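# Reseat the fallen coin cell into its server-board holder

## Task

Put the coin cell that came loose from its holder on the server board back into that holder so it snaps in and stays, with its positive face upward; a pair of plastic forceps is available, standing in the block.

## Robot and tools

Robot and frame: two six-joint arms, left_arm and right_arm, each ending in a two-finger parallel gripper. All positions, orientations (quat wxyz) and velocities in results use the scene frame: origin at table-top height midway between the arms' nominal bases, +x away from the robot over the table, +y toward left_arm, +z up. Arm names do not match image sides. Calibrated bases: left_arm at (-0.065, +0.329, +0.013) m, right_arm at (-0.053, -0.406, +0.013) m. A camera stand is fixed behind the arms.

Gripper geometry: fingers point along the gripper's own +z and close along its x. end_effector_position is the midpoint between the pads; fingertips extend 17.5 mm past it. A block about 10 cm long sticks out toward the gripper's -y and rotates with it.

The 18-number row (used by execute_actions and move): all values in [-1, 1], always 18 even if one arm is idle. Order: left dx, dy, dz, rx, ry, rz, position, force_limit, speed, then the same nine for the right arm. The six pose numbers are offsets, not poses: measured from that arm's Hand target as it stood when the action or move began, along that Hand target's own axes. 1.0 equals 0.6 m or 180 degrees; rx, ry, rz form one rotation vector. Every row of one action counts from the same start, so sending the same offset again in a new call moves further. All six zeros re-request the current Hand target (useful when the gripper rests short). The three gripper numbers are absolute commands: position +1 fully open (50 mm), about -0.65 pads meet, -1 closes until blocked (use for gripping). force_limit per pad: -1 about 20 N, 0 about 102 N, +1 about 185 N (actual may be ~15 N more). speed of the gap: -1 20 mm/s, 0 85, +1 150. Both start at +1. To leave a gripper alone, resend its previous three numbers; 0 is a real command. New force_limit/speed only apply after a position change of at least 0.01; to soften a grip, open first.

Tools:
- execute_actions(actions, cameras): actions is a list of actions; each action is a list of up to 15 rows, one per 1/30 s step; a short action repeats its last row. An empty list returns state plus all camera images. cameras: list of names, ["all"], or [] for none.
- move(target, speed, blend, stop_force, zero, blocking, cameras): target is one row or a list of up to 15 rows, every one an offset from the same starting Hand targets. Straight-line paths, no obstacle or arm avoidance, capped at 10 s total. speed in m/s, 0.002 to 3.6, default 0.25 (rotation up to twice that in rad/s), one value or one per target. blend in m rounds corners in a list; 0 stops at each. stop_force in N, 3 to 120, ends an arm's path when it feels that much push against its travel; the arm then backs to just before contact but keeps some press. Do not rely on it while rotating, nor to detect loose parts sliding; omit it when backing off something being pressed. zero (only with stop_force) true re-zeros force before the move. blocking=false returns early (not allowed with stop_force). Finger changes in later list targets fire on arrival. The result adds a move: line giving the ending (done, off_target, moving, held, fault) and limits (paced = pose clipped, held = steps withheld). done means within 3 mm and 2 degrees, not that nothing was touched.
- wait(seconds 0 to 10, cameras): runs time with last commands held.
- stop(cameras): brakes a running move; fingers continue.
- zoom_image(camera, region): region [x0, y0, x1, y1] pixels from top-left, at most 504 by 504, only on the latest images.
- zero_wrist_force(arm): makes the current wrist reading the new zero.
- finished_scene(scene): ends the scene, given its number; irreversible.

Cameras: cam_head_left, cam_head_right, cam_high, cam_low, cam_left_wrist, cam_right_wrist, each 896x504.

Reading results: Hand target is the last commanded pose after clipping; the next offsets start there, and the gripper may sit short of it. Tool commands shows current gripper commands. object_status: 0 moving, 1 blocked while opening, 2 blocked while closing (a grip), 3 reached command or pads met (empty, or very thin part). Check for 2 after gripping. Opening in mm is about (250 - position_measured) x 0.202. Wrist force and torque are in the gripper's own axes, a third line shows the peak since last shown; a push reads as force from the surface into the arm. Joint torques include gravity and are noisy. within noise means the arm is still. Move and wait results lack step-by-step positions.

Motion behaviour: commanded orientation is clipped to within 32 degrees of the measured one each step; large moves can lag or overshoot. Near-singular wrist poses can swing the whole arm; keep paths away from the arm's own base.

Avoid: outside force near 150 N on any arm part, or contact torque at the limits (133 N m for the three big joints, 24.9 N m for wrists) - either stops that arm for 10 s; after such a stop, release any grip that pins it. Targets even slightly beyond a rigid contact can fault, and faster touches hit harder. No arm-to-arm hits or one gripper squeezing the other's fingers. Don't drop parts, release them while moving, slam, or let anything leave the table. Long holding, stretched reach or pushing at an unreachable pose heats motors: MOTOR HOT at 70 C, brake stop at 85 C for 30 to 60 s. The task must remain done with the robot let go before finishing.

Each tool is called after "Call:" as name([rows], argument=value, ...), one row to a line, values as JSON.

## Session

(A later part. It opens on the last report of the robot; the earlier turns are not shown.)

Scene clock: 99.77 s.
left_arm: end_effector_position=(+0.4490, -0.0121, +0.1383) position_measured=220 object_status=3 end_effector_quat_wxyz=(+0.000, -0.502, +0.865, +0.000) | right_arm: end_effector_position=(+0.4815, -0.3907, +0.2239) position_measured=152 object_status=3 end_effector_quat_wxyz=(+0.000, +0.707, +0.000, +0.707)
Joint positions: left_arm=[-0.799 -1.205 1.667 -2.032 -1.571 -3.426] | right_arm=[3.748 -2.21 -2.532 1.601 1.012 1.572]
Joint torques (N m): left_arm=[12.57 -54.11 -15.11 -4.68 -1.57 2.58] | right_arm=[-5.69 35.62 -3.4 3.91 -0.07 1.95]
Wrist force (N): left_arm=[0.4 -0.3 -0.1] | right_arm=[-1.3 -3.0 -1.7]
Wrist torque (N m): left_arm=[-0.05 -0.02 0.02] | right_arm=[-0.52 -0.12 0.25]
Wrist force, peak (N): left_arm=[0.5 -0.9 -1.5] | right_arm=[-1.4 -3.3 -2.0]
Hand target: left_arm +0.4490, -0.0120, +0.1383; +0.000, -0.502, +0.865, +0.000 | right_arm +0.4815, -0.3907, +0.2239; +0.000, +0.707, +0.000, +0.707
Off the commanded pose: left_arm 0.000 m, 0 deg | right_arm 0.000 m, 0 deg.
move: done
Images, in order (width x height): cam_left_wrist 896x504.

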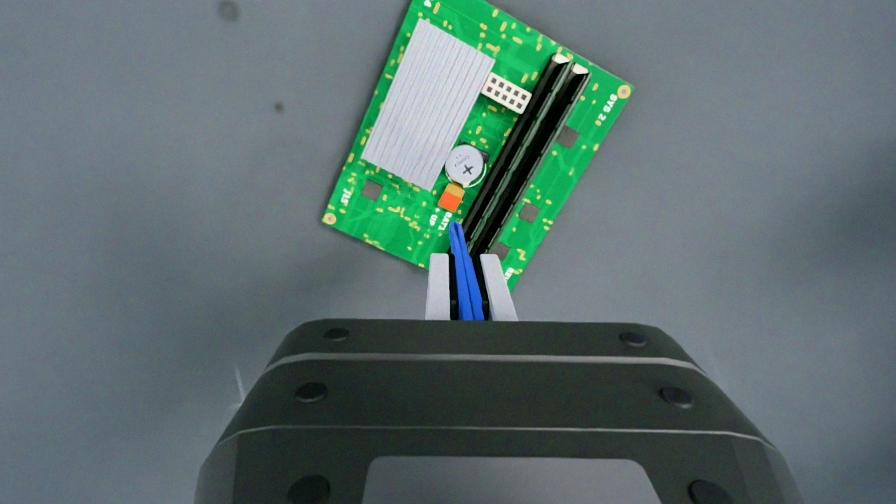

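Call:
zoom_image(camera="cam_left_wrist", region=[430, 135, 500, 220])

Call:
execute_actions(actions=[])

Call:
zoom_image(camera="cam_low", region=[470, 285, 550, 320])

Scaled by 5.929 from the camera's 896x504 image, which has a finer 1280x720 frame.

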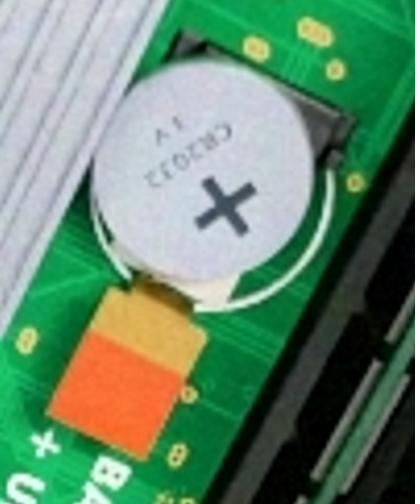

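Scene clock: 100.23 s.
left_arm: end_effector_position=(+0.4490, -0.0120, +0.1383) position_measured=220 object_status=3 end_effector_quat_wxyz=(+0.000, -0.502, +0.865, +0.000) | right_arm: end_effector_position=(+0.4815, -0.3907, +0.2239) position_measured=152 object_status=3 end_effector_quat_wxyz=(+0.000, +0.707, +0.000, +0.707)
Joint positions: left_arm=[-0.799 -1.205 1.667 -2.032 -1.571 -3.426] | right_arm=[3.748 -2.21 -2.532 1.601 1.012 1.572]
Joint velocities: within noise
Joint torques (N m): left_arm=[13.38 -55.37 -14.3 -2.09 -1.53 2.73] | right_arm=[-6.05 35.96 -3.86 4.08 -0.09 1.88]
Wrist force (N): left_arm=[0.3 -0.3 -0.1] | right_arm=[-1.4 -3.1 -1.7]
Wrist torque (N m): left_arm=[-0.06 -0.01 0.00] | right_arm=[-0.52 -0.10 0.25]
Wrist force, peak (N): left_arm=[0.4 -0.6 -0.2] | right_arm=[-1.6 -3.3 -1.9]
Hand target: left_arm +0.4490, -0.0120, +0.1383; +0.000, -0.502, +0.865, +0.000 | right_arm +0.4815, -0.3907, +0.2239; +0.000, +0.707, +0.000, +0.707
Tool commands: left_gripper/position=-0.45 left_gripper/force_limit=-1.0 left_gripper/speed=-1.0 right_gripper/position=+0.0 right_gripper/force_limit=-1.0 right_gripper/speed=-1.0
Off the commanded pose: left_arm 0.000 m, 0 deg | right_arm 0.000 m, 0 deg.

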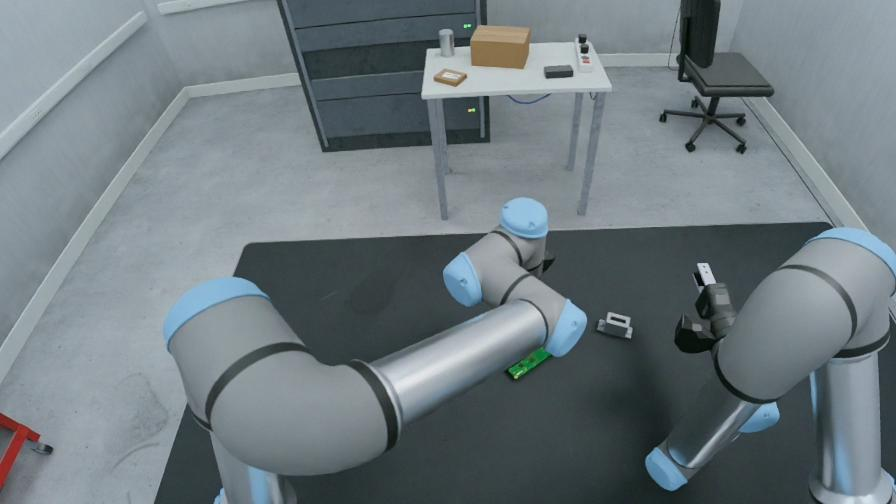

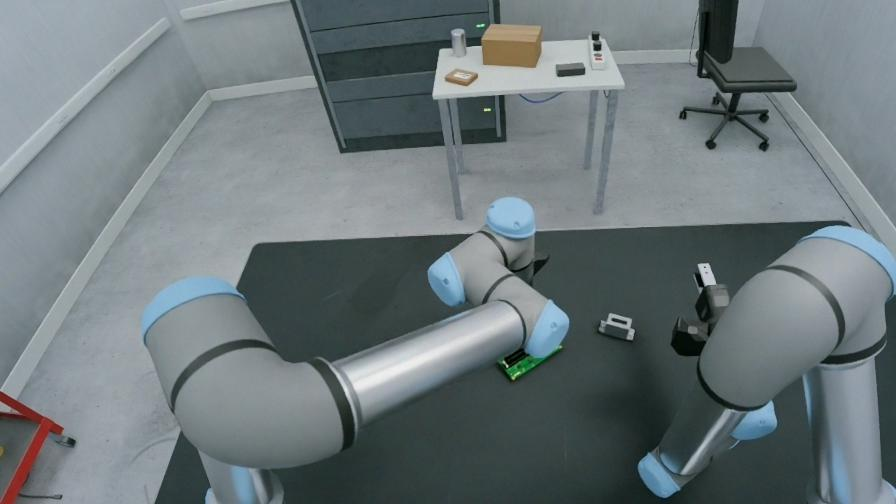

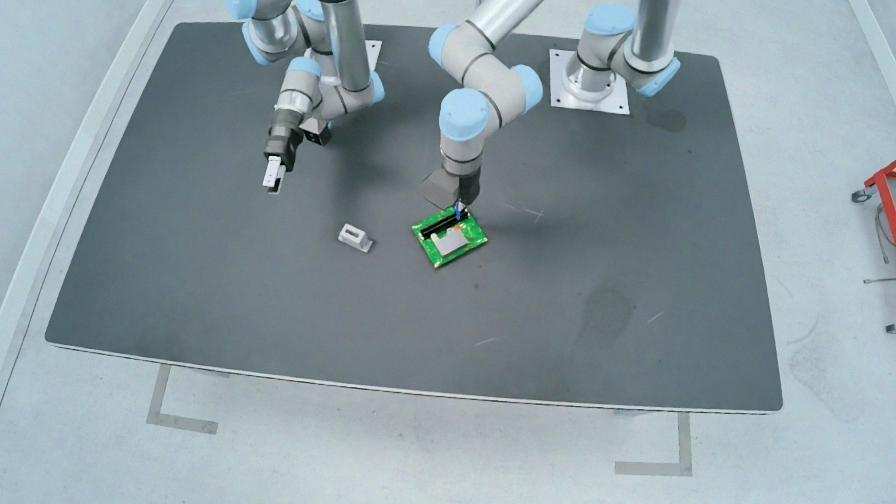

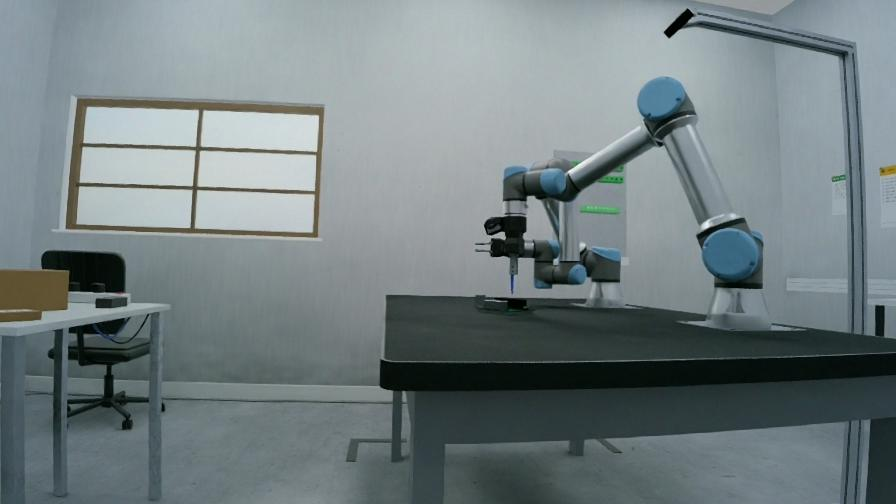

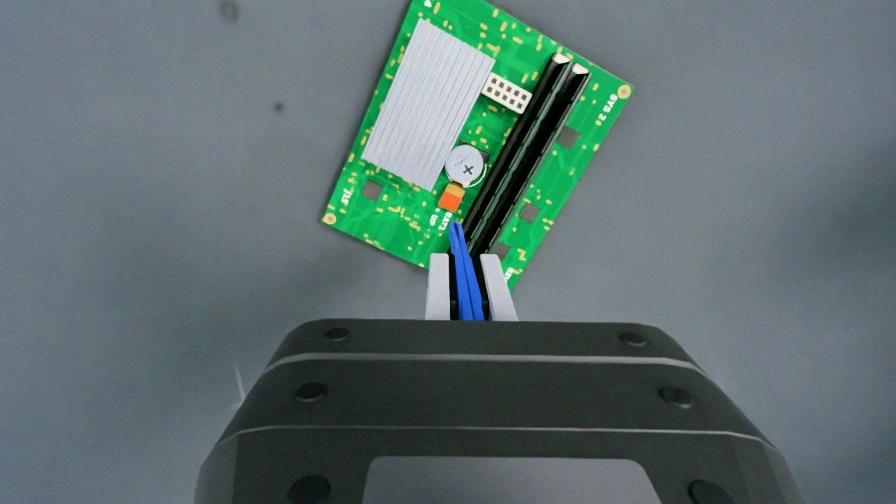

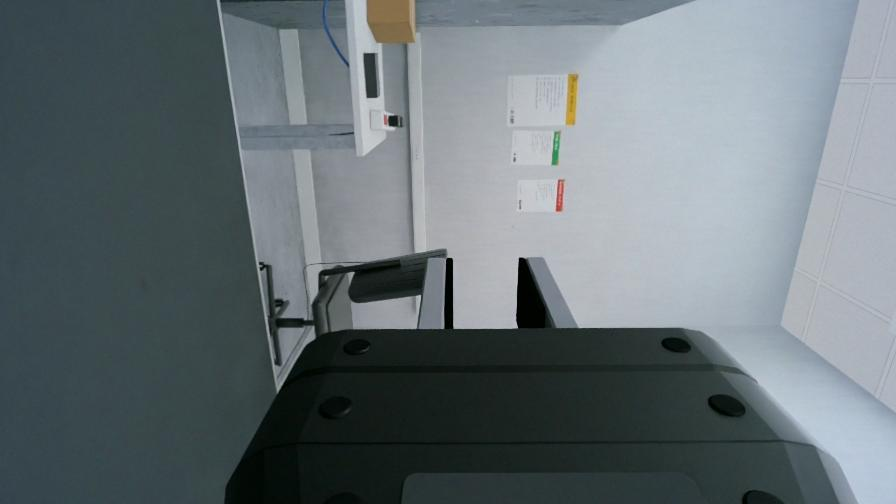

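Scaled by 6.300 from the camera's 896x504 image, which has a finer 1280x720 frame.

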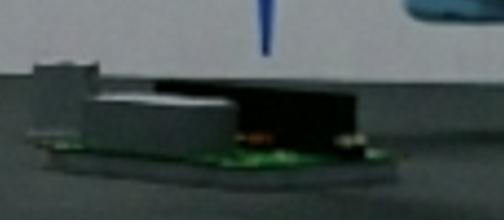

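Call:
move([
  [0.0138,-0.0455,0.0,0,0,0,-0.45,-1,-1,0,0,0,0,0,0,0,-1,-1],
  [0.0138,-0.0455,0.05,0,0,0,-0.45,-1,-1,0,0,0,0,0,0,0,-1,-1],
], speed=0.1, cameras=["cam_left_wrist"])

Call:
zoom_image(camera="cam_left_wrist", region=[400, 170, 520, 290])

Scene clock: 102.17 s.
left_arm: end_effector_position=(+0.4686, -0.0327, +0.1082) position_measured=220 object_status=3 end_effector_quat_wxyz=(+0.000, -0.502, +0.865, +0.000) | right_arm: end_effector_position=(+0.4815, -0.3907, +0.2239) position_measured=152 object_status=3 end_effector_quat_wxyz=(+0.000, +0.707, +0.000, +0.707)
Joint positions: left_arm=[-0.799 -1.113 1.616 -2.073 -1.571 -3.426] | right_arm=[3.748 -2.21 -2.532 1.601 1.012 1.572]
Joint torques (N m): left_arm=[-11.53 -58.91 -25.67 -2.22 -0.74 -1.28] | right_arm=[-6.36 35.53 -4.12 4.01 -0.24 2.11]
Wrist force (N): left_arm=[0.6 -0.6 -0.1] | right_arm=[-0.9 -3.2 -1.7]
Wrist torque (N m): left_arm=[-0.08 -0.05 0.03] | right_arm=[-0.54 -0.19 0.25]
Wrist force, peak (N): left_arm=[0.3 -0.2 -2.2] | right_arm=[-1.1 -3.2 -2.1]
Hand target: left_arm +0.4686, -0.0327, +0.1083; +0.000, -0.502, +0.865, +0.000 | right_arm +0.4815, -0.3907, +0.2239; +0.000, +0.707, +0.000, +0.707
Off the commanded pose: left_arm 0.000 m, 0 deg | right_arm 0.000 m, 0 deg.
move: done
Images, in order (width x height): cam_left_wrist 896x504.

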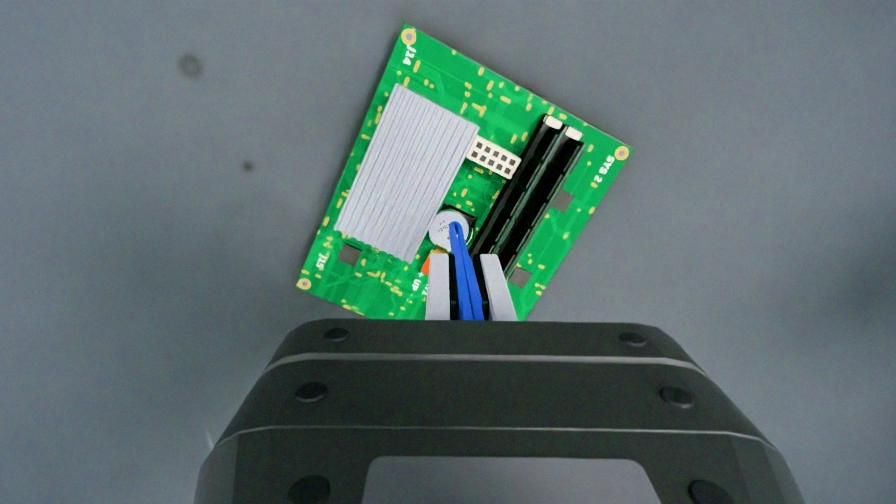

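Scaled by 4.200 from the camera's 896x504 image, which has a finer 1280x720 frame.

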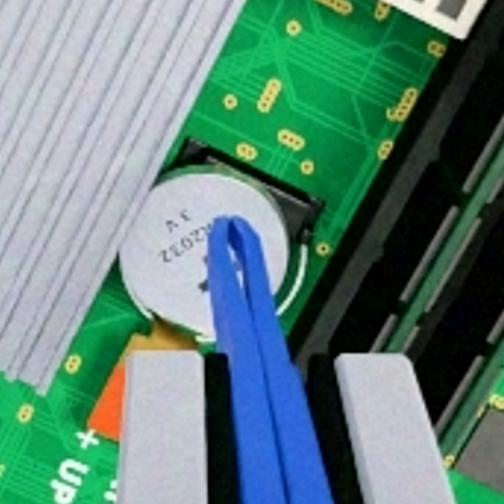

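Call:
move(target=[0,0,0.03,0,0,0,-0.45,-1,-1,0,0,0,0,0,0,0,-1,-1], stop_force=15, speed=0.02, cameras=["cam_left_wrist"])

Call:
zoom_image(camera="cam_left_wrist", region=[380, 150, 540, 310])

Scene clock: 105.37 s.
left_arm: end_effector_position=(+0.4686, -0.0327, +0.0998) position_measured=220 object_status=3 end_effector_quat_wxyz=(+0.000, -0.502, +0.865, +0.000) | right_arm: end_effector_position=(+0.4815, -0.3907, +0.2239) position_measured=152 object_status=3 end_effector_quat_wxyz=(+0.000, +0.707, +0.000, +0.707)
Joint positions: left_arm=[-0.799 -1.103 1.625 -2.092 -1.571 -3.426] | right_arm=[3.748 -2.21 -2.532 1.601 1.012 1.572]
Joint torques (N m): left_arm=[-8.29 -56.59 -25.5 -3.44 -0.86 1.7] | right_arm=[-5.91 34.97 -4.31 3.98 -0.55 1.87]
Wrist force (N): left_arm=[0.6 -2.5 -5.2] | right_arm=[-1.0 -2.8 -1.9]
Wrist torque (N m): left_arm=[0.06 -0.04 0.04] | right_arm=[-0.49 -0.17 0.26]
Wrist force, peak (N): left_arm=[1.4 4.7 -36.0] | right_arm=[-1.2 -3.4 -2.1]
Hand target: left_arm +0.4686, -0.0327, +0.0998; +0.000, -0.502, +0.865, +0.000 (not the last commanded pose) | right_arm +0.4815, -0.3907, +0.2239; +0.000, +0.707, +0.000, +0.707
Off the commanded pose: left_arm 0.009 m, 0 deg | right_arm 0.000 m, 0 deg.
move: contact (left_arm)
Images, in order (width x height): cam_left_wrist 896x504.

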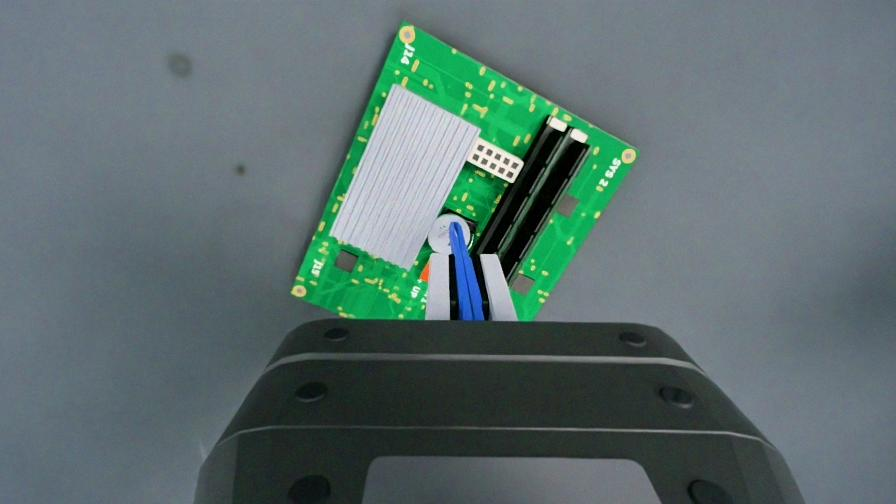

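Scaled by 3.150 from the camera's 896x504 image, which has a finer 1280x720 frame.

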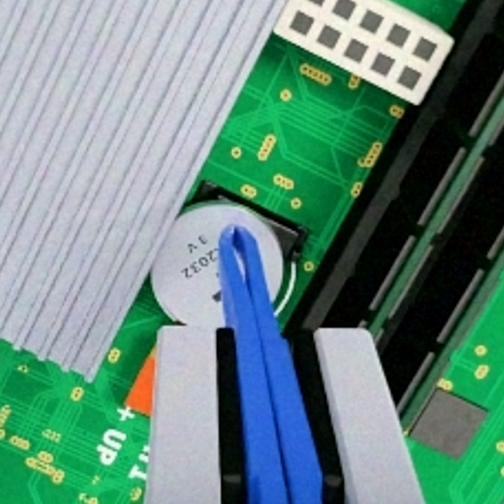

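Call:
move([
  [0.003,0.0015,0.002,0,0,0,-0.45,-1,-1,0,0,0,0,0,0,0,-1,-1],
  [0.0015,0.0070,0.002,0,0,0,-0.45,-1,-1,0,0,0,0,0,0,0,-1,-1],
], speed=0.01)

Call:
move(target=[0,0.03,-0.05,0,0,0,-0.45,-1,-1,0,0,0,0,0,0,0,-1,-1], speed=0.1, cameras=["cam_left_wrist"])

Call:
zoom_image(camera="cam_left_wrist", region=[400, 140, 520, 260])

Scene clock: 106.93 s.
left_arm: end_effector_position=(+0.4645, -0.0314, +0.0987) position_measured=220 object_status=3 end_effector_quat_wxyz=(+0.000, -0.502, +0.865, +0.000) | right_arm: end_effector_position=(+0.4815, -0.3907, +0.2239) position_measured=152 object_status=3 end_effector_quat_wxyz=(+0.000, +0.707, +0.000, +0.707)
Joint positions: left_arm=[-0.803 -1.111 1.64 -2.1 -1.571 -3.43] | right_arm=[3.748 -2.21 -2.532 1.601 1.012 1.572]
Joint torques (N m): left_arm=[-11.46 -2.52 -1.41 4.08 -1.09 -2.27] | right_arm=[-5.53 35.67 -4.12 3.94 -0.71 1.99]
Wrist force (N): left_arm=[2.7 -7.0 -57.8] | right_arm=[-1.1 -3.2 -1.9]
Wrist torque (N m): left_arm=[0.58 -0.05 0.07] | right_arm=[-0.55 -0.15 0.26]
Wrist force, peak (N): left_arm=[2.7 -7.0 -57.8] | right_arm=[-1.1 -3.3 -2.0]
Hand target: left_arm +0.4645, -0.0314, +0.0986; +0.000, -0.502, +0.865, +0.000 | right_arm +0.4815, -0.3907, +0.2239; +0.000, +0.707, +0.000, +0.707
Off the commanded pose: left_arm 0.000 m, 0 deg | right_arm 0.000 m, 0 deg.
move: done

Scene clock: 107.70 s.
left_arm: end_effector_position=(+0.4487, -0.0225, +0.1286) position_measured=220 object_status=3 end_effector_quat_wxyz=(+0.000, -0.502, +0.865, +0.000) end_effector_velocity=(+0.001, -0.001, +0.000) end_effector_angular_velocity=(-0.003, -0.002, +0.002) | right_arm: end_effector_position=(+0.4815, -0.3907, +0.2239) position_measured=152 object_status=3 end_effector_quat_wxyz=(+0.000, +0.707, +0.000, +0.707)
Joint positions: left_arm=[-0.811 -1.183 1.662 -2.049 -1.571 -3.438] | right_arm=[3.748 -2.21 -2.532 1.601 1.012 1.572]
Joint velocities: left_arm=[0 0.003 -0.002 -0.005 0 -0.002] | right_arm=[within noise]
Joint torques (N m): left_arm=[4.32 -27.58 -28.4 -5.95 -1.26 1.1] | right_arm=[-5.95 35.44 -4.61 3.98 -0.83 1.92]
Wrist force (N): left_arm=[0.5 -0.4 -0.1] | right_arm=[-1.1 -3.1 -1.7]
Wrist torque (N m): left_arm=[-0.07 -0.04 0.02] | right_arm=[-0.55 -0.15 0.26]
Wrist force, peak (N): left_arm=[2.6 -6.8 -57.3] | right_arm=[-1.2 -3.3 -1.9]
Hand target: left_arm +0.4489, -0.0225, +0.1286; +0.000, -0.502, +0.865, +0.000 | right_arm +0.4815, -0.3907, +0.2239; +0.000, +0.707, +0.000, +0.707
Off the commanded pose: left_arm 0.000 m, 0 deg | right_arm 0.000 m, 0 deg.
move: done
Images, in order (width x height): cam_left_wrist 896x504.

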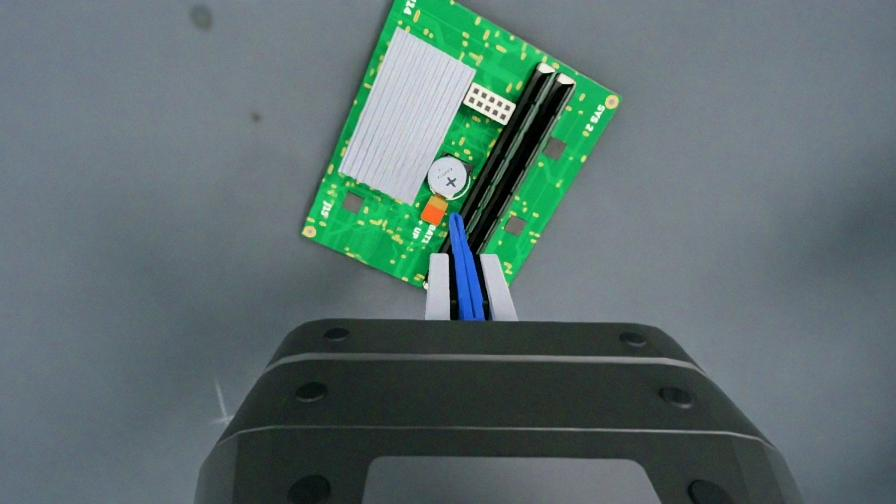

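Scaled by 4.200 from the camera's 896x504 image, which has a finer 1280x720 frame.

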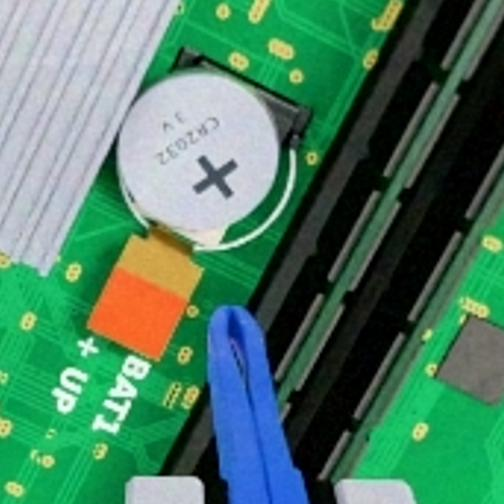

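Call:
zoom_image(camera="cam_left_wrist", region=[422, 148, 478, 204])

Call:
move(target=[0.0,-0.035,0.00,0.0,0,0,-0.45,-1,-1,0,0,0,0,0,0,0,-1,-1], speed=0.1, cameras=["cam_low","cam_high","cam_left_wrist"])

Scaled by 9.000 from the camera's 896x504 image, which has a finer 1280x720 frame.

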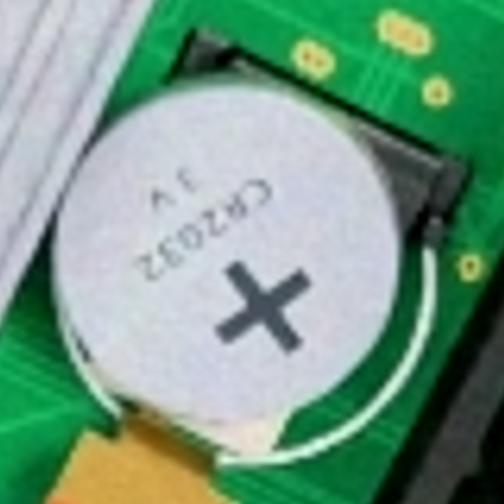

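Scene clock: 108.87 s.
left_arm: end_effector_position=(+0.4671, -0.0328, +0.1284) position_measured=220 object_status=3 end_effector_quat_wxyz=(+0.000, -0.502, +0.865, +0.001) | right_arm: end_effector_position=(+0.4815, -0.3907, +0.2239) position_measured=152 object_status=3 end_effector_quat_wxyz=(+0.000, +0.707, +0.000, +0.707)
Joint positions: left_arm=[-0.801 -1.137 1.595 -2.027 -1.571 -3.428] | right_arm=[3.748 -2.21 -2.532 1.601 1.012 1.572]
Joint torques (N m): left_arm=[-6.35 -58.13 -14.44 -5.79 0.61 -1.2] | right_arm=[-5.87 36.45 -3.41 3.98 -0.94 2.02]
Wrist force (N): left_arm=[0.3 -0.4 -0.3] | right_arm=[-1.1 -2.8 -1.6]
Wrist torque (N m): left_arm=[-0.07 -0.01 -0.05] | right_arm=[-0.49 -0.16 0.25]
Wrist force, peak (N): left_arm=[0.2 -1.5 -0.3] | right_arm=[-1.0 -3.5 -2.1]
Hand target: left_arm +0.4671, -0.0329, +0.1286; +0.000, -0.502, +0.865, +0.000 | right_arm +0.4815, -0.3907, +0.2239; +0.000, +0.707, +0.000, +0.707
Off the commanded pose: left_arm 0.000 m, 0 deg | right_arm 0.000 m, 0 deg.
move: done
Images, in order (width x height): cam_high 896x504, cam_low 896x504, cam_left_wrist 896x504.

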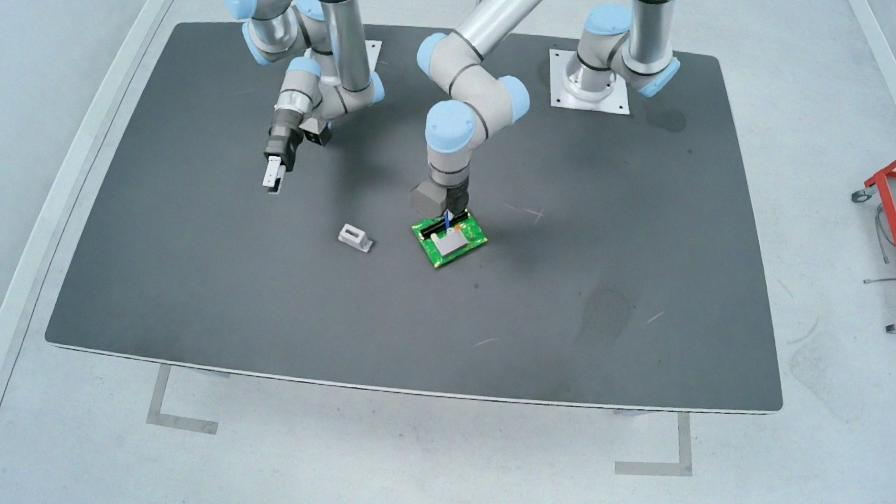

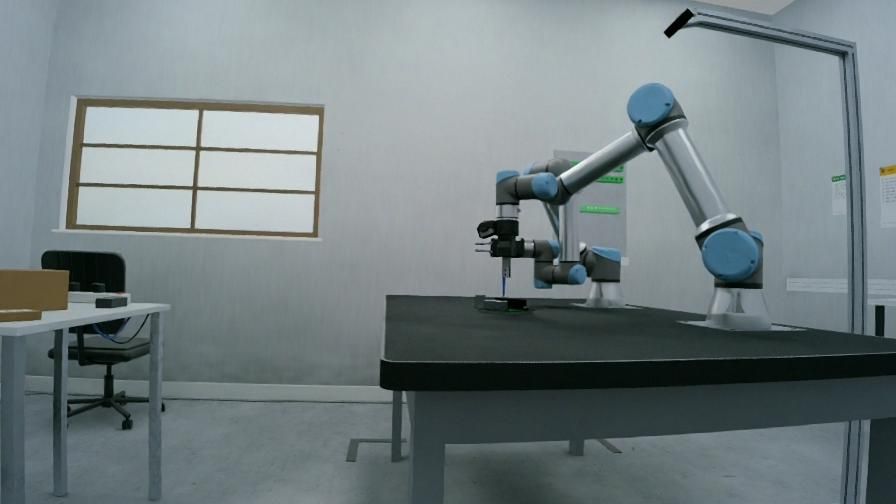

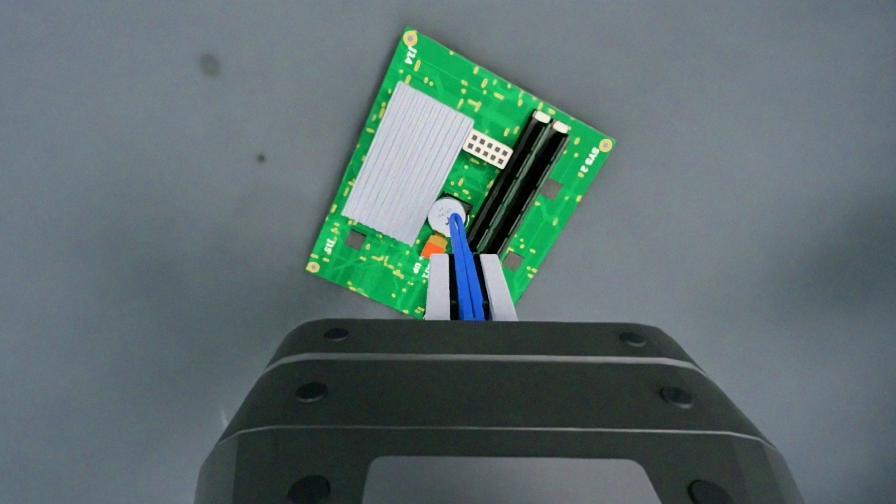

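Call:
move(target=[0,0,0.06,0,0,0,-0.45,-1,-1,0,0,0,0,0,0,0,-1,-1], stop_force=10, speed=0.03)

Call:
move(target=[0.0042,0.0045,0.0008,0,0,0,-0.45,-1,-1,0,0,0,0,0,0,0,-1,-1], speed=0.01)

Call:
move(target=[0,0.035,-0.04,0,0,0,-0.45,-1,-1,0,0,0,0,0,0,0,-1,-1], speed=0.1, cameras=["cam_left_wrist"])

Call:
zoom_image(camera="cam_left_wrist", region=[410, 140, 490, 220])

Scene clock: 111.77 s.
left_arm: end_effector_position=(+0.4671, -0.0329, +0.0999) position_measured=220 object_status=3 end_effector_quat_wxyz=(+0.000, -0.502, +0.865, +0.000) | right_arm: end_effector_position=(+0.4815, -0.3907, +0.2239) position_measured=152 object_status=3 end_effector_quat_wxyz=(+0.000, +0.707, +0.000, +0.707)
Joint positions: left_arm=[-0.801 -1.106 1.629 -2.093 -1.571 -3.428] | right_arm=[3.748 -2.21 -2.532 1.601 1.012 1.572]
Joint torques (N m): left_arm=[0.66 -59.15 -28.48 -5.16 0.91 -2.16] | right_arm=[-5.81 35.68 -3.36 3.86 -1.36 2.04]
Wrist force (N): left_arm=[0.6 -0.3 -0.1] | right_arm=[-1.1 -2.8 -1.5]
Wrist torque (N m): left_arm=[-0.03 -0.05 -0.02] | right_arm=[-0.49 -0.14 0.25]
Wrist force, peak (N): left_arm=[1.4 4.0 -44.6] | right_arm=[-0.9 -3.5 -1.9]
Hand target: left_arm +0.4671, -0.0329, +0.0999; +0.000, -0.502, +0.865, +0.000 (not the last commanded pose) | right_arm +0.4815, -0.3907, +0.2239; +0.000, +0.707, +0.000, +0.707
Off the commanded pose: left_arm 0.007 m, 0 deg | right_arm 0.000 m, 0 deg.
move: contact (left_arm)

Scene clock: 112.47 s.
left_arm: end_effector_position=(+0.4634, -0.0338, +0.0995) position_measured=220 object_status=3 end_effector_quat_wxyz=(+0.000, -0.502, +0.865, +0.000) | right_arm: end_effector_position=(+0.4815, -0.3907, +0.2239) position_measured=152 object_status=3 end_effector_quat_wxyz=(+0.000, +0.707, +0.000, +0.707)
Joint positions: left_arm=[-0.806 -1.11 1.638 -2.097 -1.571 -3.433] | right_arm=[3.748 -2.21 -2.532 1.601 1.012 1.572]
Joint torques (N m): left_arm=[-4.9 -42.87 -15.75 -2 0.68 -1.1] | right_arm=[-5.97 35.65 -3.51 3.87 -1.44 2.06]
Wrist force (N): left_arm=[0.7 -5.2 -11.1] | right_arm=[-1.3 -3.1 -1.7]
Wrist torque (N m): left_arm=[0.21 -0.06 0.05] | right_arm=[-0.53 -0.13 0.25]
Wrist force, peak (N): left_arm=[0.8 -5.1 -11.5] | right_arm=[-1.1 -3.2 -2.1]
Hand target: left_arm +0.4635, -0.0337, +0.0995; +0.000, -0.502, +0.865, +0.000 | right_arm +0.4815, -0.3907, +0.2239; +0.000, +0.707, +0.000, +0.707
Off the commanded pose: left_arm 0.000 m, 0 deg | right_arm 0.000 m, 0 deg.
move: done

Scene clock: 113.23 s.
left_arm: end_effector_position=(+0.4451, -0.0234, +0.1235) position_measured=220 object_status=3 end_effector_quat_wxyz=(+0.000, -0.502, +0.865, +0.000) end_effector_velocity=(+0.001, -0.001, +0.000) end_effector_angular_velocity=(-0.003, -0.002, -0.001) | right_arm: end_effector_position=(+0.4815, -0.3907, +0.2239) position_measured=152 object_status=3 end_effector_quat_wxyz=(+0.000, +0.707, +0.000, +0.707)
Joint positions: left_arm=[-0.816 -1.182 1.676 -2.064 -1.571 -3.444] | right_arm=[3.748 -2.21 -2.532 1.601 1.012 1.572]
Joint velocities: left_arm=[0 0.002 -0.001 -0.005 -0.001 0] | right_arm=[within noise]
Joint torques (N m): left_arm=[7.27 -28.66 -28.87 -5.7 -0.38 1.63] | right_arm=[-6.14 35.7 -3.46 3.99 -1.35 1.96]
Wrist force (N): left_arm=[0.3 -0.5 -0.2] | right_arm=[-1.1 -3.3 -1.8]
Wrist torque (N m): left_arm=[-0.07 -0.01 0.02] | right_arm=[-0.56 -0.17 0.25]
Wrist force, peak (N): left_arm=[0.8 -5.0 -11.1] | right_arm=[-1.3 -3.4 -1.7]
Hand target: left_arm +0.4453, -0.0233, +0.1235; +0.000, -0.502, +0.865, +0.000 | right_arm +0.4815, -0.3907, +0.2239; +0.000, +0.707, +0.000, +0.707
Off the commanded pose: left_arm 0.000 m, 0 deg | right_arm 0.000 m, 0 deg.
move: done
Images, in order (width x height): cam_left_wrist 896x504.

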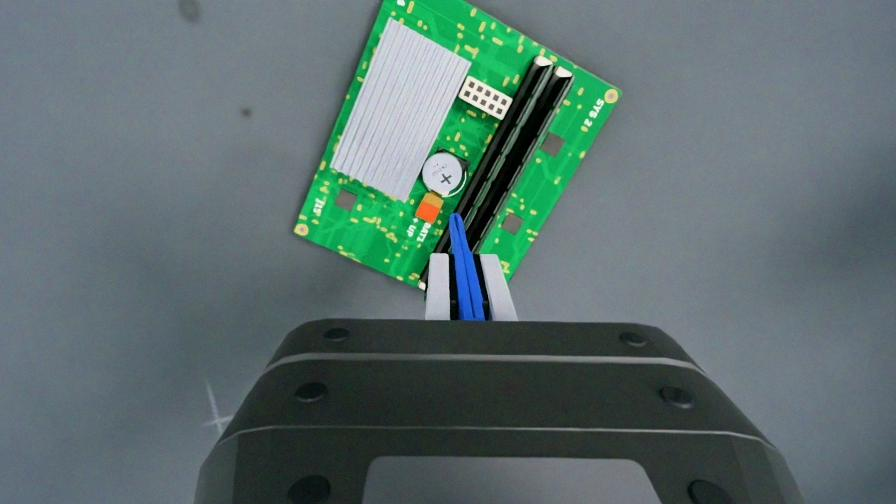

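Scaled by 6.300 from the camera's 896x504 image, which has a finer 1280x720 frame.

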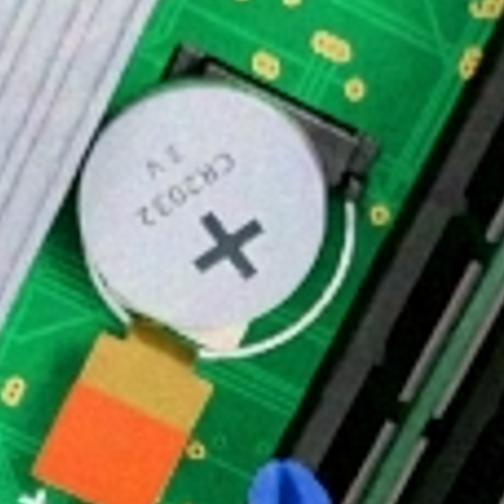

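Call:
move([
  [-0.0168,-0.0187,0.02,0,0,0,-0.45,-1,-1,0,0,0,0,0,0,0,-1,-1],
  [-0.0168,-0.0187,0.055,0,0,0,-0.45,-1,-1,0,0,0,0,0,0,0,-1,-1],
], stop_force=12, speed=0.03, cameras=["cam_left_wrist"])

Call:
zoom_image(camera="cam_left_wrist", region=[410, 180, 490, 260])

Scene clock: 129.73 s.
left_arm: end_effector_position=(+0.4600, -0.0201, +0.0905) position_measured=220 object_status=3 end_effector_quat_wxyz=(+0.000, -0.502, +0.865, +0.000) | right_arm: end_effector_position=(+0.4815, -0.3907, +0.2239) position_measured=152 object_status=3 end_effector_quat_wxyz=(+0.000, +0.707, +0.000, +0.707)
Joint positions: left_arm=[-0.795 -1.121 1.681 -2.13 -1.571 -3.422] | right_arm=[3.748 -2.21 -2.532 1.601 1.012 1.572]
Joint torques (N m): left_arm=[-13.15 -57.94 -28.26 -1.02 1.03 -2.05] | right_arm=[-5.05 35.55 -3.28 4.03 -1.25 2.01]
Wrist force (N): left_arm=[-0.7 -0.5 -0.6] | right_arm=[-0.9 -3.2 -1.8]
Wrist torque (N m): left_arm=[-0.02 -0.16 0.00] | right_arm=[-0.54 -0.19 0.25]
Wrist force, peak (N): left_arm=[-0.6 0.2 -2.8] | right_arm=[-1.2 -3.4 -2.0]
Hand target: left_arm +0.4600, -0.0201, +0.0905; +0.000, -0.502, +0.865, +0.000 | right_arm +0.4815, -0.3907, +0.2239; +0.000, +0.707, +0.000, +0.707
Off the commanded pose: left_arm 0.000 m, 0 deg | right_arm 0.000 m, 0 deg.
move: done
Images, in order (width x height): cam_left_wrist 896x504.

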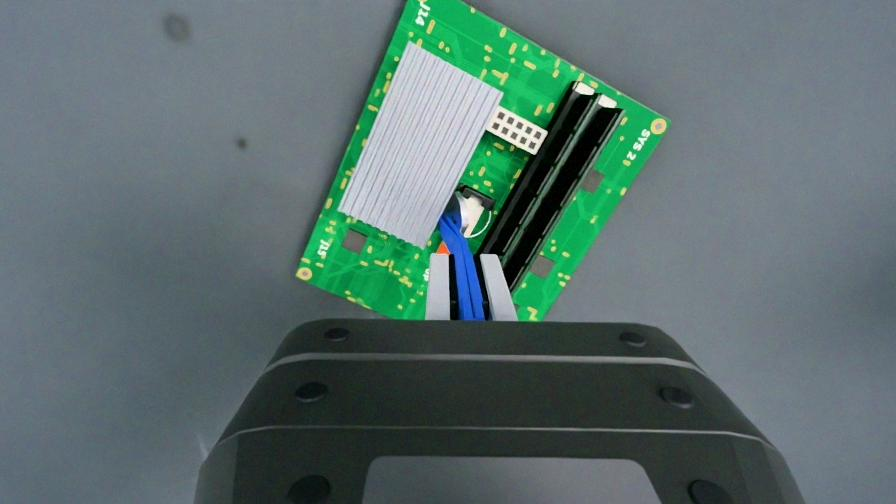

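Scaled by 6.300 from the camera's 896x504 image, which has a finer 1280x720 frame.

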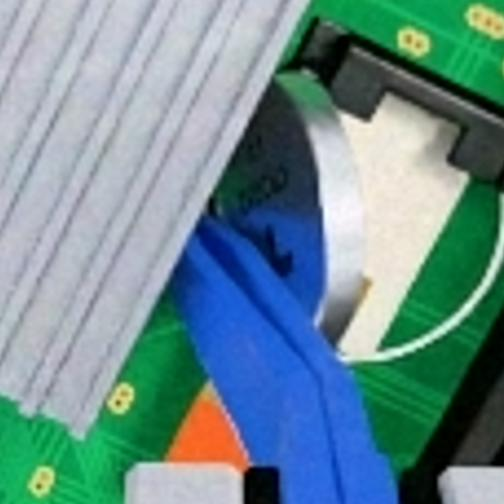

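Call:
move([
  [0,0,-0.03,0,0,0,-0.45,-1,-1,0,0,0,0,0,0,0,-1,-1],
  [0.0168,0.0187,-0.055,0,0,0,-0.45,-1,-1,0,0,0,0,0,0,0,-1,-1],
], speed=0.06, cameras=["cam_left_wrist"])

Call:
zoom_image(camera="cam_left_wrist", region=[410, 140, 490, 220])

Scene clock: 131.30 s.
left_arm: end_effector_position=(+0.4451, -0.0234, +0.1235) position_measured=220 object_status=3 end_effector_quat_wxyz=(+0.000, -0.502, +0.865, +0.000) end_effector_velocity=(+0.002, +0.000, +0.000) end_effector_angular_velocity=(-0.003, -0.003, -0.002) | right_arm: end_effector_position=(+0.4815, -0.3907, +0.2239) position_measured=152 object_status=3 end_effector_quat_wxyz=(+0.000, +0.707, +0.000, +0.707)
Joint positions: left_arm=[-0.817 -1.182 1.676 -2.064 -1.571 -3.444] | right_arm=[3.748 -2.21 -2.532 1.601 1.012 1.572]
Joint velocities: left_arm=[0.002 0.003 -0.002 -0.005 0 0.004] | right_arm=[within noise]
Joint torques (N m): left_arm=[12.92 -28.25 -29.51 -5.8 -0.54 2.8] | right_arm=[-5.05 35.82 -3.81 3.87 -1.35 2.04]
Wrist force (N): left_arm=[0.6 -0.4 0.0] | right_arm=[-1.0 -2.9 -1.7]
Wrist torque (N m): left_arm=[-0.05 -0.05 -0.02] | right_arm=[-0.50 -0.17 0.24]
Wrist force, peak (N): left_arm=[-0.7 -0.2 -1.2] | right_arm=[-1.2 -3.2 -2.0]
Hand target: left_arm +0.4453, -0.0233, +0.1235; +0.000, -0.502, +0.865, +0.000 | right_arm +0.4815, -0.3907, +0.2239; +0.000, +0.707, +0.000, +0.707
Off the commanded pose: left_arm 0.000 m, 0 deg | right_arm 0.000 m, 0 deg.
move: done
Images, in order (width x height): cam_left_wrist 896x504.

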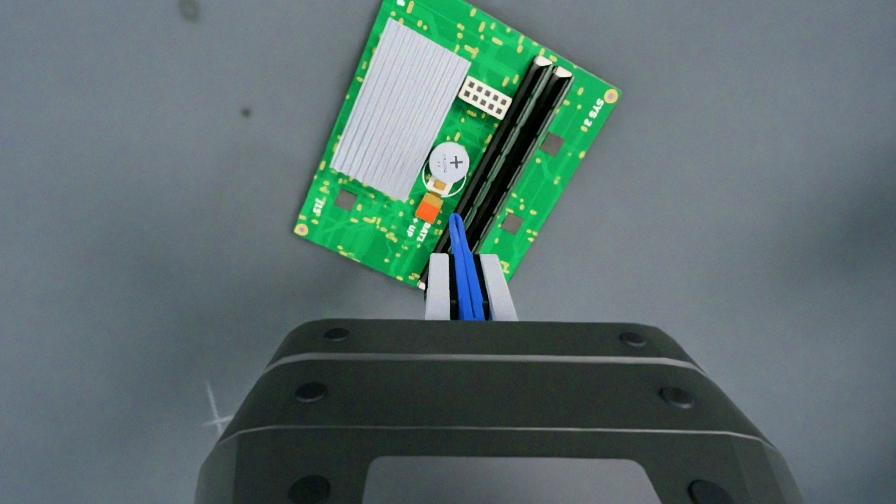

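Scaled by 6.300 from the camera's 896x504 image, which has a finer 1280x720 frame.

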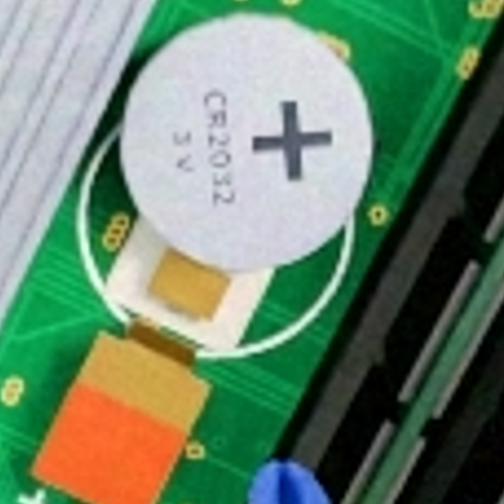

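Call:
move([
  [-0.0075,-0.0399,-0.01,0,0,0,-0.135,-1,-1,0,0,0,0,0,0,0,-1,-1],
  [-0.0075,-0.0399,0.045,0,0,0,-0.135,-1,-1,0,0,0,0,0,0,0,-1,-1],
], speed=0.06, cameras=["cam_left_wrist"])

Call:
zoom_image(camera="cam_left_wrist", region=[410, 180, 490, 260])

Scene clock: 133.53 s.
left_arm: end_effector_position=(+0.4719, -0.0353, +0.1150) position_measured=173 object_status=3 end_effector_quat_wxyz=(+0.002, -0.502, +0.865, -0.010) | right_arm: end_effector_position=(+0.4815, -0.3907, +0.2239) position_measured=152 object_status=3 end_effector_quat_wxyz=(+0.000, +0.707, +0.000, +0.707)
Joint positions: left_arm=[-0.798 -1.12 1.613 -2.084 -1.571 -3.425] | right_arm=[3.748 -2.21 -2.532 1.601 1.012 1.572]
Joint torques (N m): left_arm=[-0.08 -44.36 -19.99 -4.18 -0.04 0.18] | right_arm=[-4.74 35.9 -3.79 3.93 -1.34 2]
Wrist force (N): left_arm=[0.8 -0.3 -0.5] | right_arm=[-1.0 -3.1 -1.6]
Wrist torque (N m): left_arm=[-0.03 -0.08 -0.01] | right_arm=[-0.53 -0.17 0.25]
Wrist force, peak (N): left_arm=[16.0 0.5 -154.5] | right_arm=[-1.3 -3.2 -2.0]
Hand target: left_arm +0.4719, -0.0353, +0.1150; +0.002, -0.502, +0.865, -0.010 (not the last commanded pose) | right_arm +0.4815, -0.3907, +0.2239; +0.000, +0.707, +0.000, +0.707
Tool commands: left_gripper/position=-0.137255 left_gripper/force_limit=-1.0 left_gripper/speed=-1.0 right_gripper/position=+0.0 right_gripper/force_limit=-1.0 right_gripper/speed=-1.0
Off the commanded pose: left_arm 0.019 m, 1 deg | right_arm 0.000 m, 0 deg.
FORCE FAULT: contact force on the left arm reached its limit, and that arm stopped. The contact can be on any part of that arm, not only on its tool. That arm's remaining commands of this call were not run. That arm is still stopped at the end of this call. That arm stays stopped for about 10 more seconds. Until then a move that you send moves the other arm only, and its call returns only when the move has ended. Once the stop has ended, the next robot result says so. If the stop ends while you think or write, that arm runs what you send next, counted from a new Hand target: where the arm stands when the stop ends. While its stop runs, that arm takes no new command, but its gripper still runs the gripper command that each later call begins with. Until it ends, the stop uses up actions while you think or wait. An arm that is not stopped still takes commands.
move: fault (left_arm); path passed 1 of 2 targets
Images, in order (width x height): cam_left_wrist 896x504.

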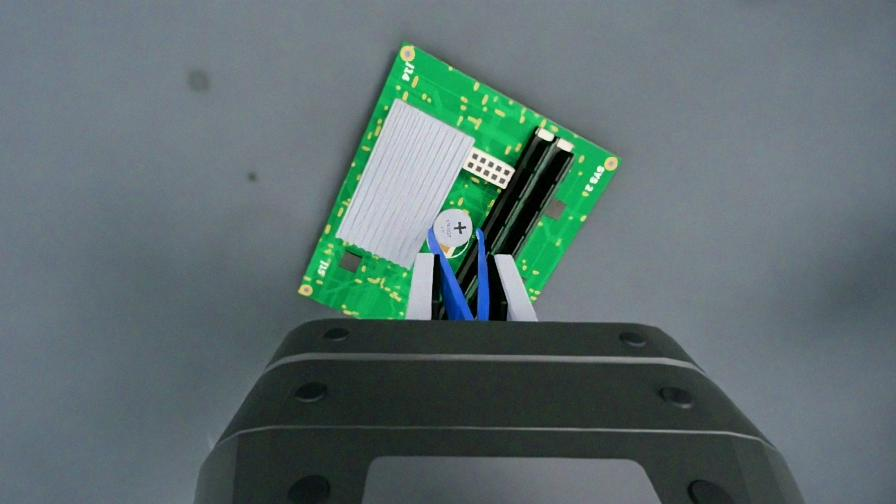

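Scaled by 6.300 from the camera's 896x504 image, which has a finer 1280x720 frame.

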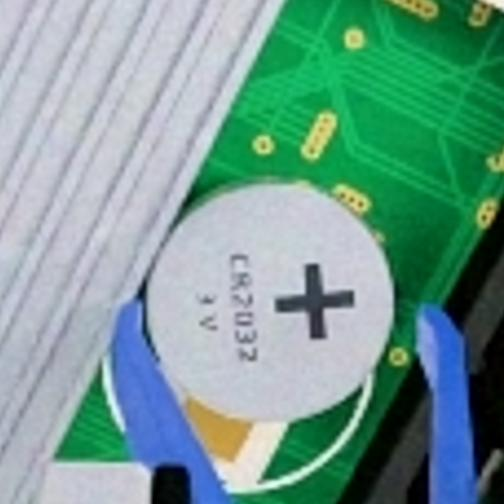

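Call:
wait(seconds=10)

Call:
move(target=[0,0,-0.035,0,0,0,-0.135,-1,-1,0,0,0,0,0,0,0,-1,-1], speed=0.05, cameras=["cam_left_wrist"])

Scene clock: 144.07 s.
left_arm: end_effector_position=(+0.4719, -0.0353, +0.1150) position_measured=173 object_status=3 end_effector_quat_wxyz=(+0.002, -0.502, +0.865, -0.010) | right_arm: end_effector_position=(+0.4815, -0.3907, +0.2239) position_measured=152 object_status=3 end_effector_quat_wxyz=(+0.000, +0.707, +0.000, +0.707)
Joint positions: left_arm=[-0.798 -1.12 1.613 -2.084 -1.571 -3.425] | right_arm=[3.748 -2.21 -2.532 1.601 1.012 1.572]
Joint torques (N m): left_arm=[0.53 -43.89 -20.71 -4.07 -0.07 0.29] | right_arm=[-4.33 36.15 -4.31 3.83 -1.39 1.98]
Wrist force (N): left_arm=[0.7 -0.1 -0.4] | right_arm=[-1.0 -3.3 -1.9]
Wrist torque (N m): left_arm=[0.01 -0.07 -0.01] | right_arm=[-0.56 -0.16 0.26]
Wrist force, peak (N): left_arm=[0.9 0.0 -0.7] | right_arm=[-1.1 -3.4 -1.9]
Hand target: left_arm +0.4719, -0.0353, +0.1150; +0.002, -0.502, +0.865, -0.010 (not the last commanded pose) | right_arm +0.4815, -0.3907, +0.2239; +0.000, +0.707, +0.000, +0.707
Tool commands: left_gripper/position=-0.137255 left_gripper/force_limit=-1.0 left_gripper/speed=-1.0 right_gripper/position=+0.0 right_gripper/force_limit=-1.0 right_gripper/speed=-1.0
Off the commanded pose: left_arm 0.019 m, 1 deg | right_arm 0.000 m, 0 deg.
FORCE FAULT, CONTINUED: the left arm's stop, for the force fault that an earlier result reported, is over. The rest of the stop counts as 20 of the actions that you can send in this scene. During its stop the left arm's controller moved it back a little. That arm's target is now where it stood when the stop ended, not its last command. That arm accepts commands again.
wait: 10.00 s; at rest from the start

Scene clock: 144.83 s.
left_arm: end_effector_position=(+0.4717, -0.0350, +0.1363) position_measured=173 object_status=3 end_effector_quat_wxyz=(+0.002, -0.502, +0.865, -0.010) end_effector_velocity=(+0.000, -0.001, -0.001) end_effector_angular_velocity=(-0.002, -0.001, -0.001) | right_arm: end_effector_position=(+0.4815, -0.3907, +0.2239) position_measured=152 object_status=3 end_effector_quat_wxyz=(+0.000, +0.707, +0.000, +0.707)
Joint positions: left_arm=[-0.798 -1.144 1.588 -2.036 -1.571 -3.425] | right_arm=[3.748 -2.21 -2.532 1.601 1.012 1.572]
Joint velocities: left_arm=[0 0.002 0.002 -0.006 0 0.001] | right_arm=[within noise]
Joint torques (N m): left_arm=[1.7 -29.4 -12.46 -6.03 0.1 0.74] | right_arm=[-4.99 35.75 -3.13 3.75 -1.34 2.01]
Wrist force (N): left_arm=[0.5 -0.1 -0.3] | right_arm=[-1.1 -3.2 -1.7]
Wrist torque (N m): left_arm=[-0.02 -0.04 -0.02] | right_arm=[-0.55 -0.15 0.25]
Wrist force, peak (N): left_arm=[0.6 0.0 -0.9] | right_arm=[-1.4 -3.3 -1.9]
Hand target: left_arm +0.4717, -0.0350, +0.1360; +0.002, -0.502, +0.865, -0.010 | right_arm +0.4815, -0.3907, +0.2239; +0.000, +0.707, +0.000, +0.707
Off the commanded pose: left_arm 0.000 m, 0 deg | right_arm 0.000 m, 0 deg.
move: done
Images, in order (width x height): cam_left_wrist 896x504.

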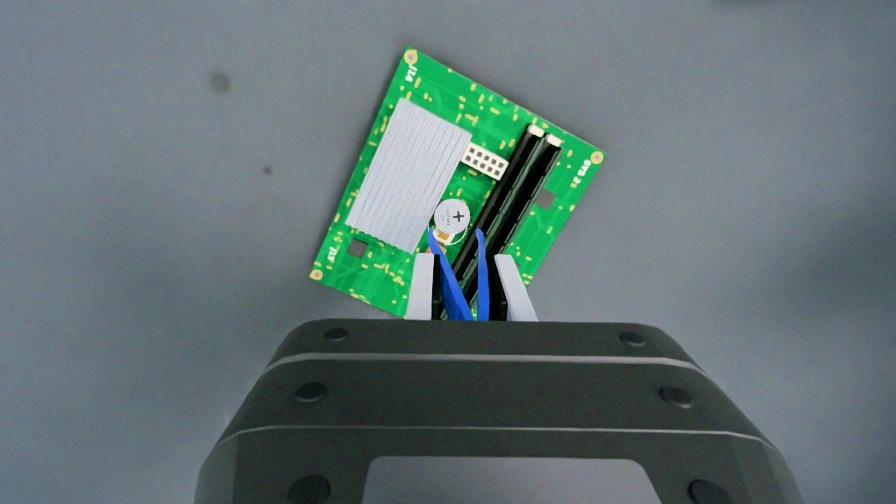

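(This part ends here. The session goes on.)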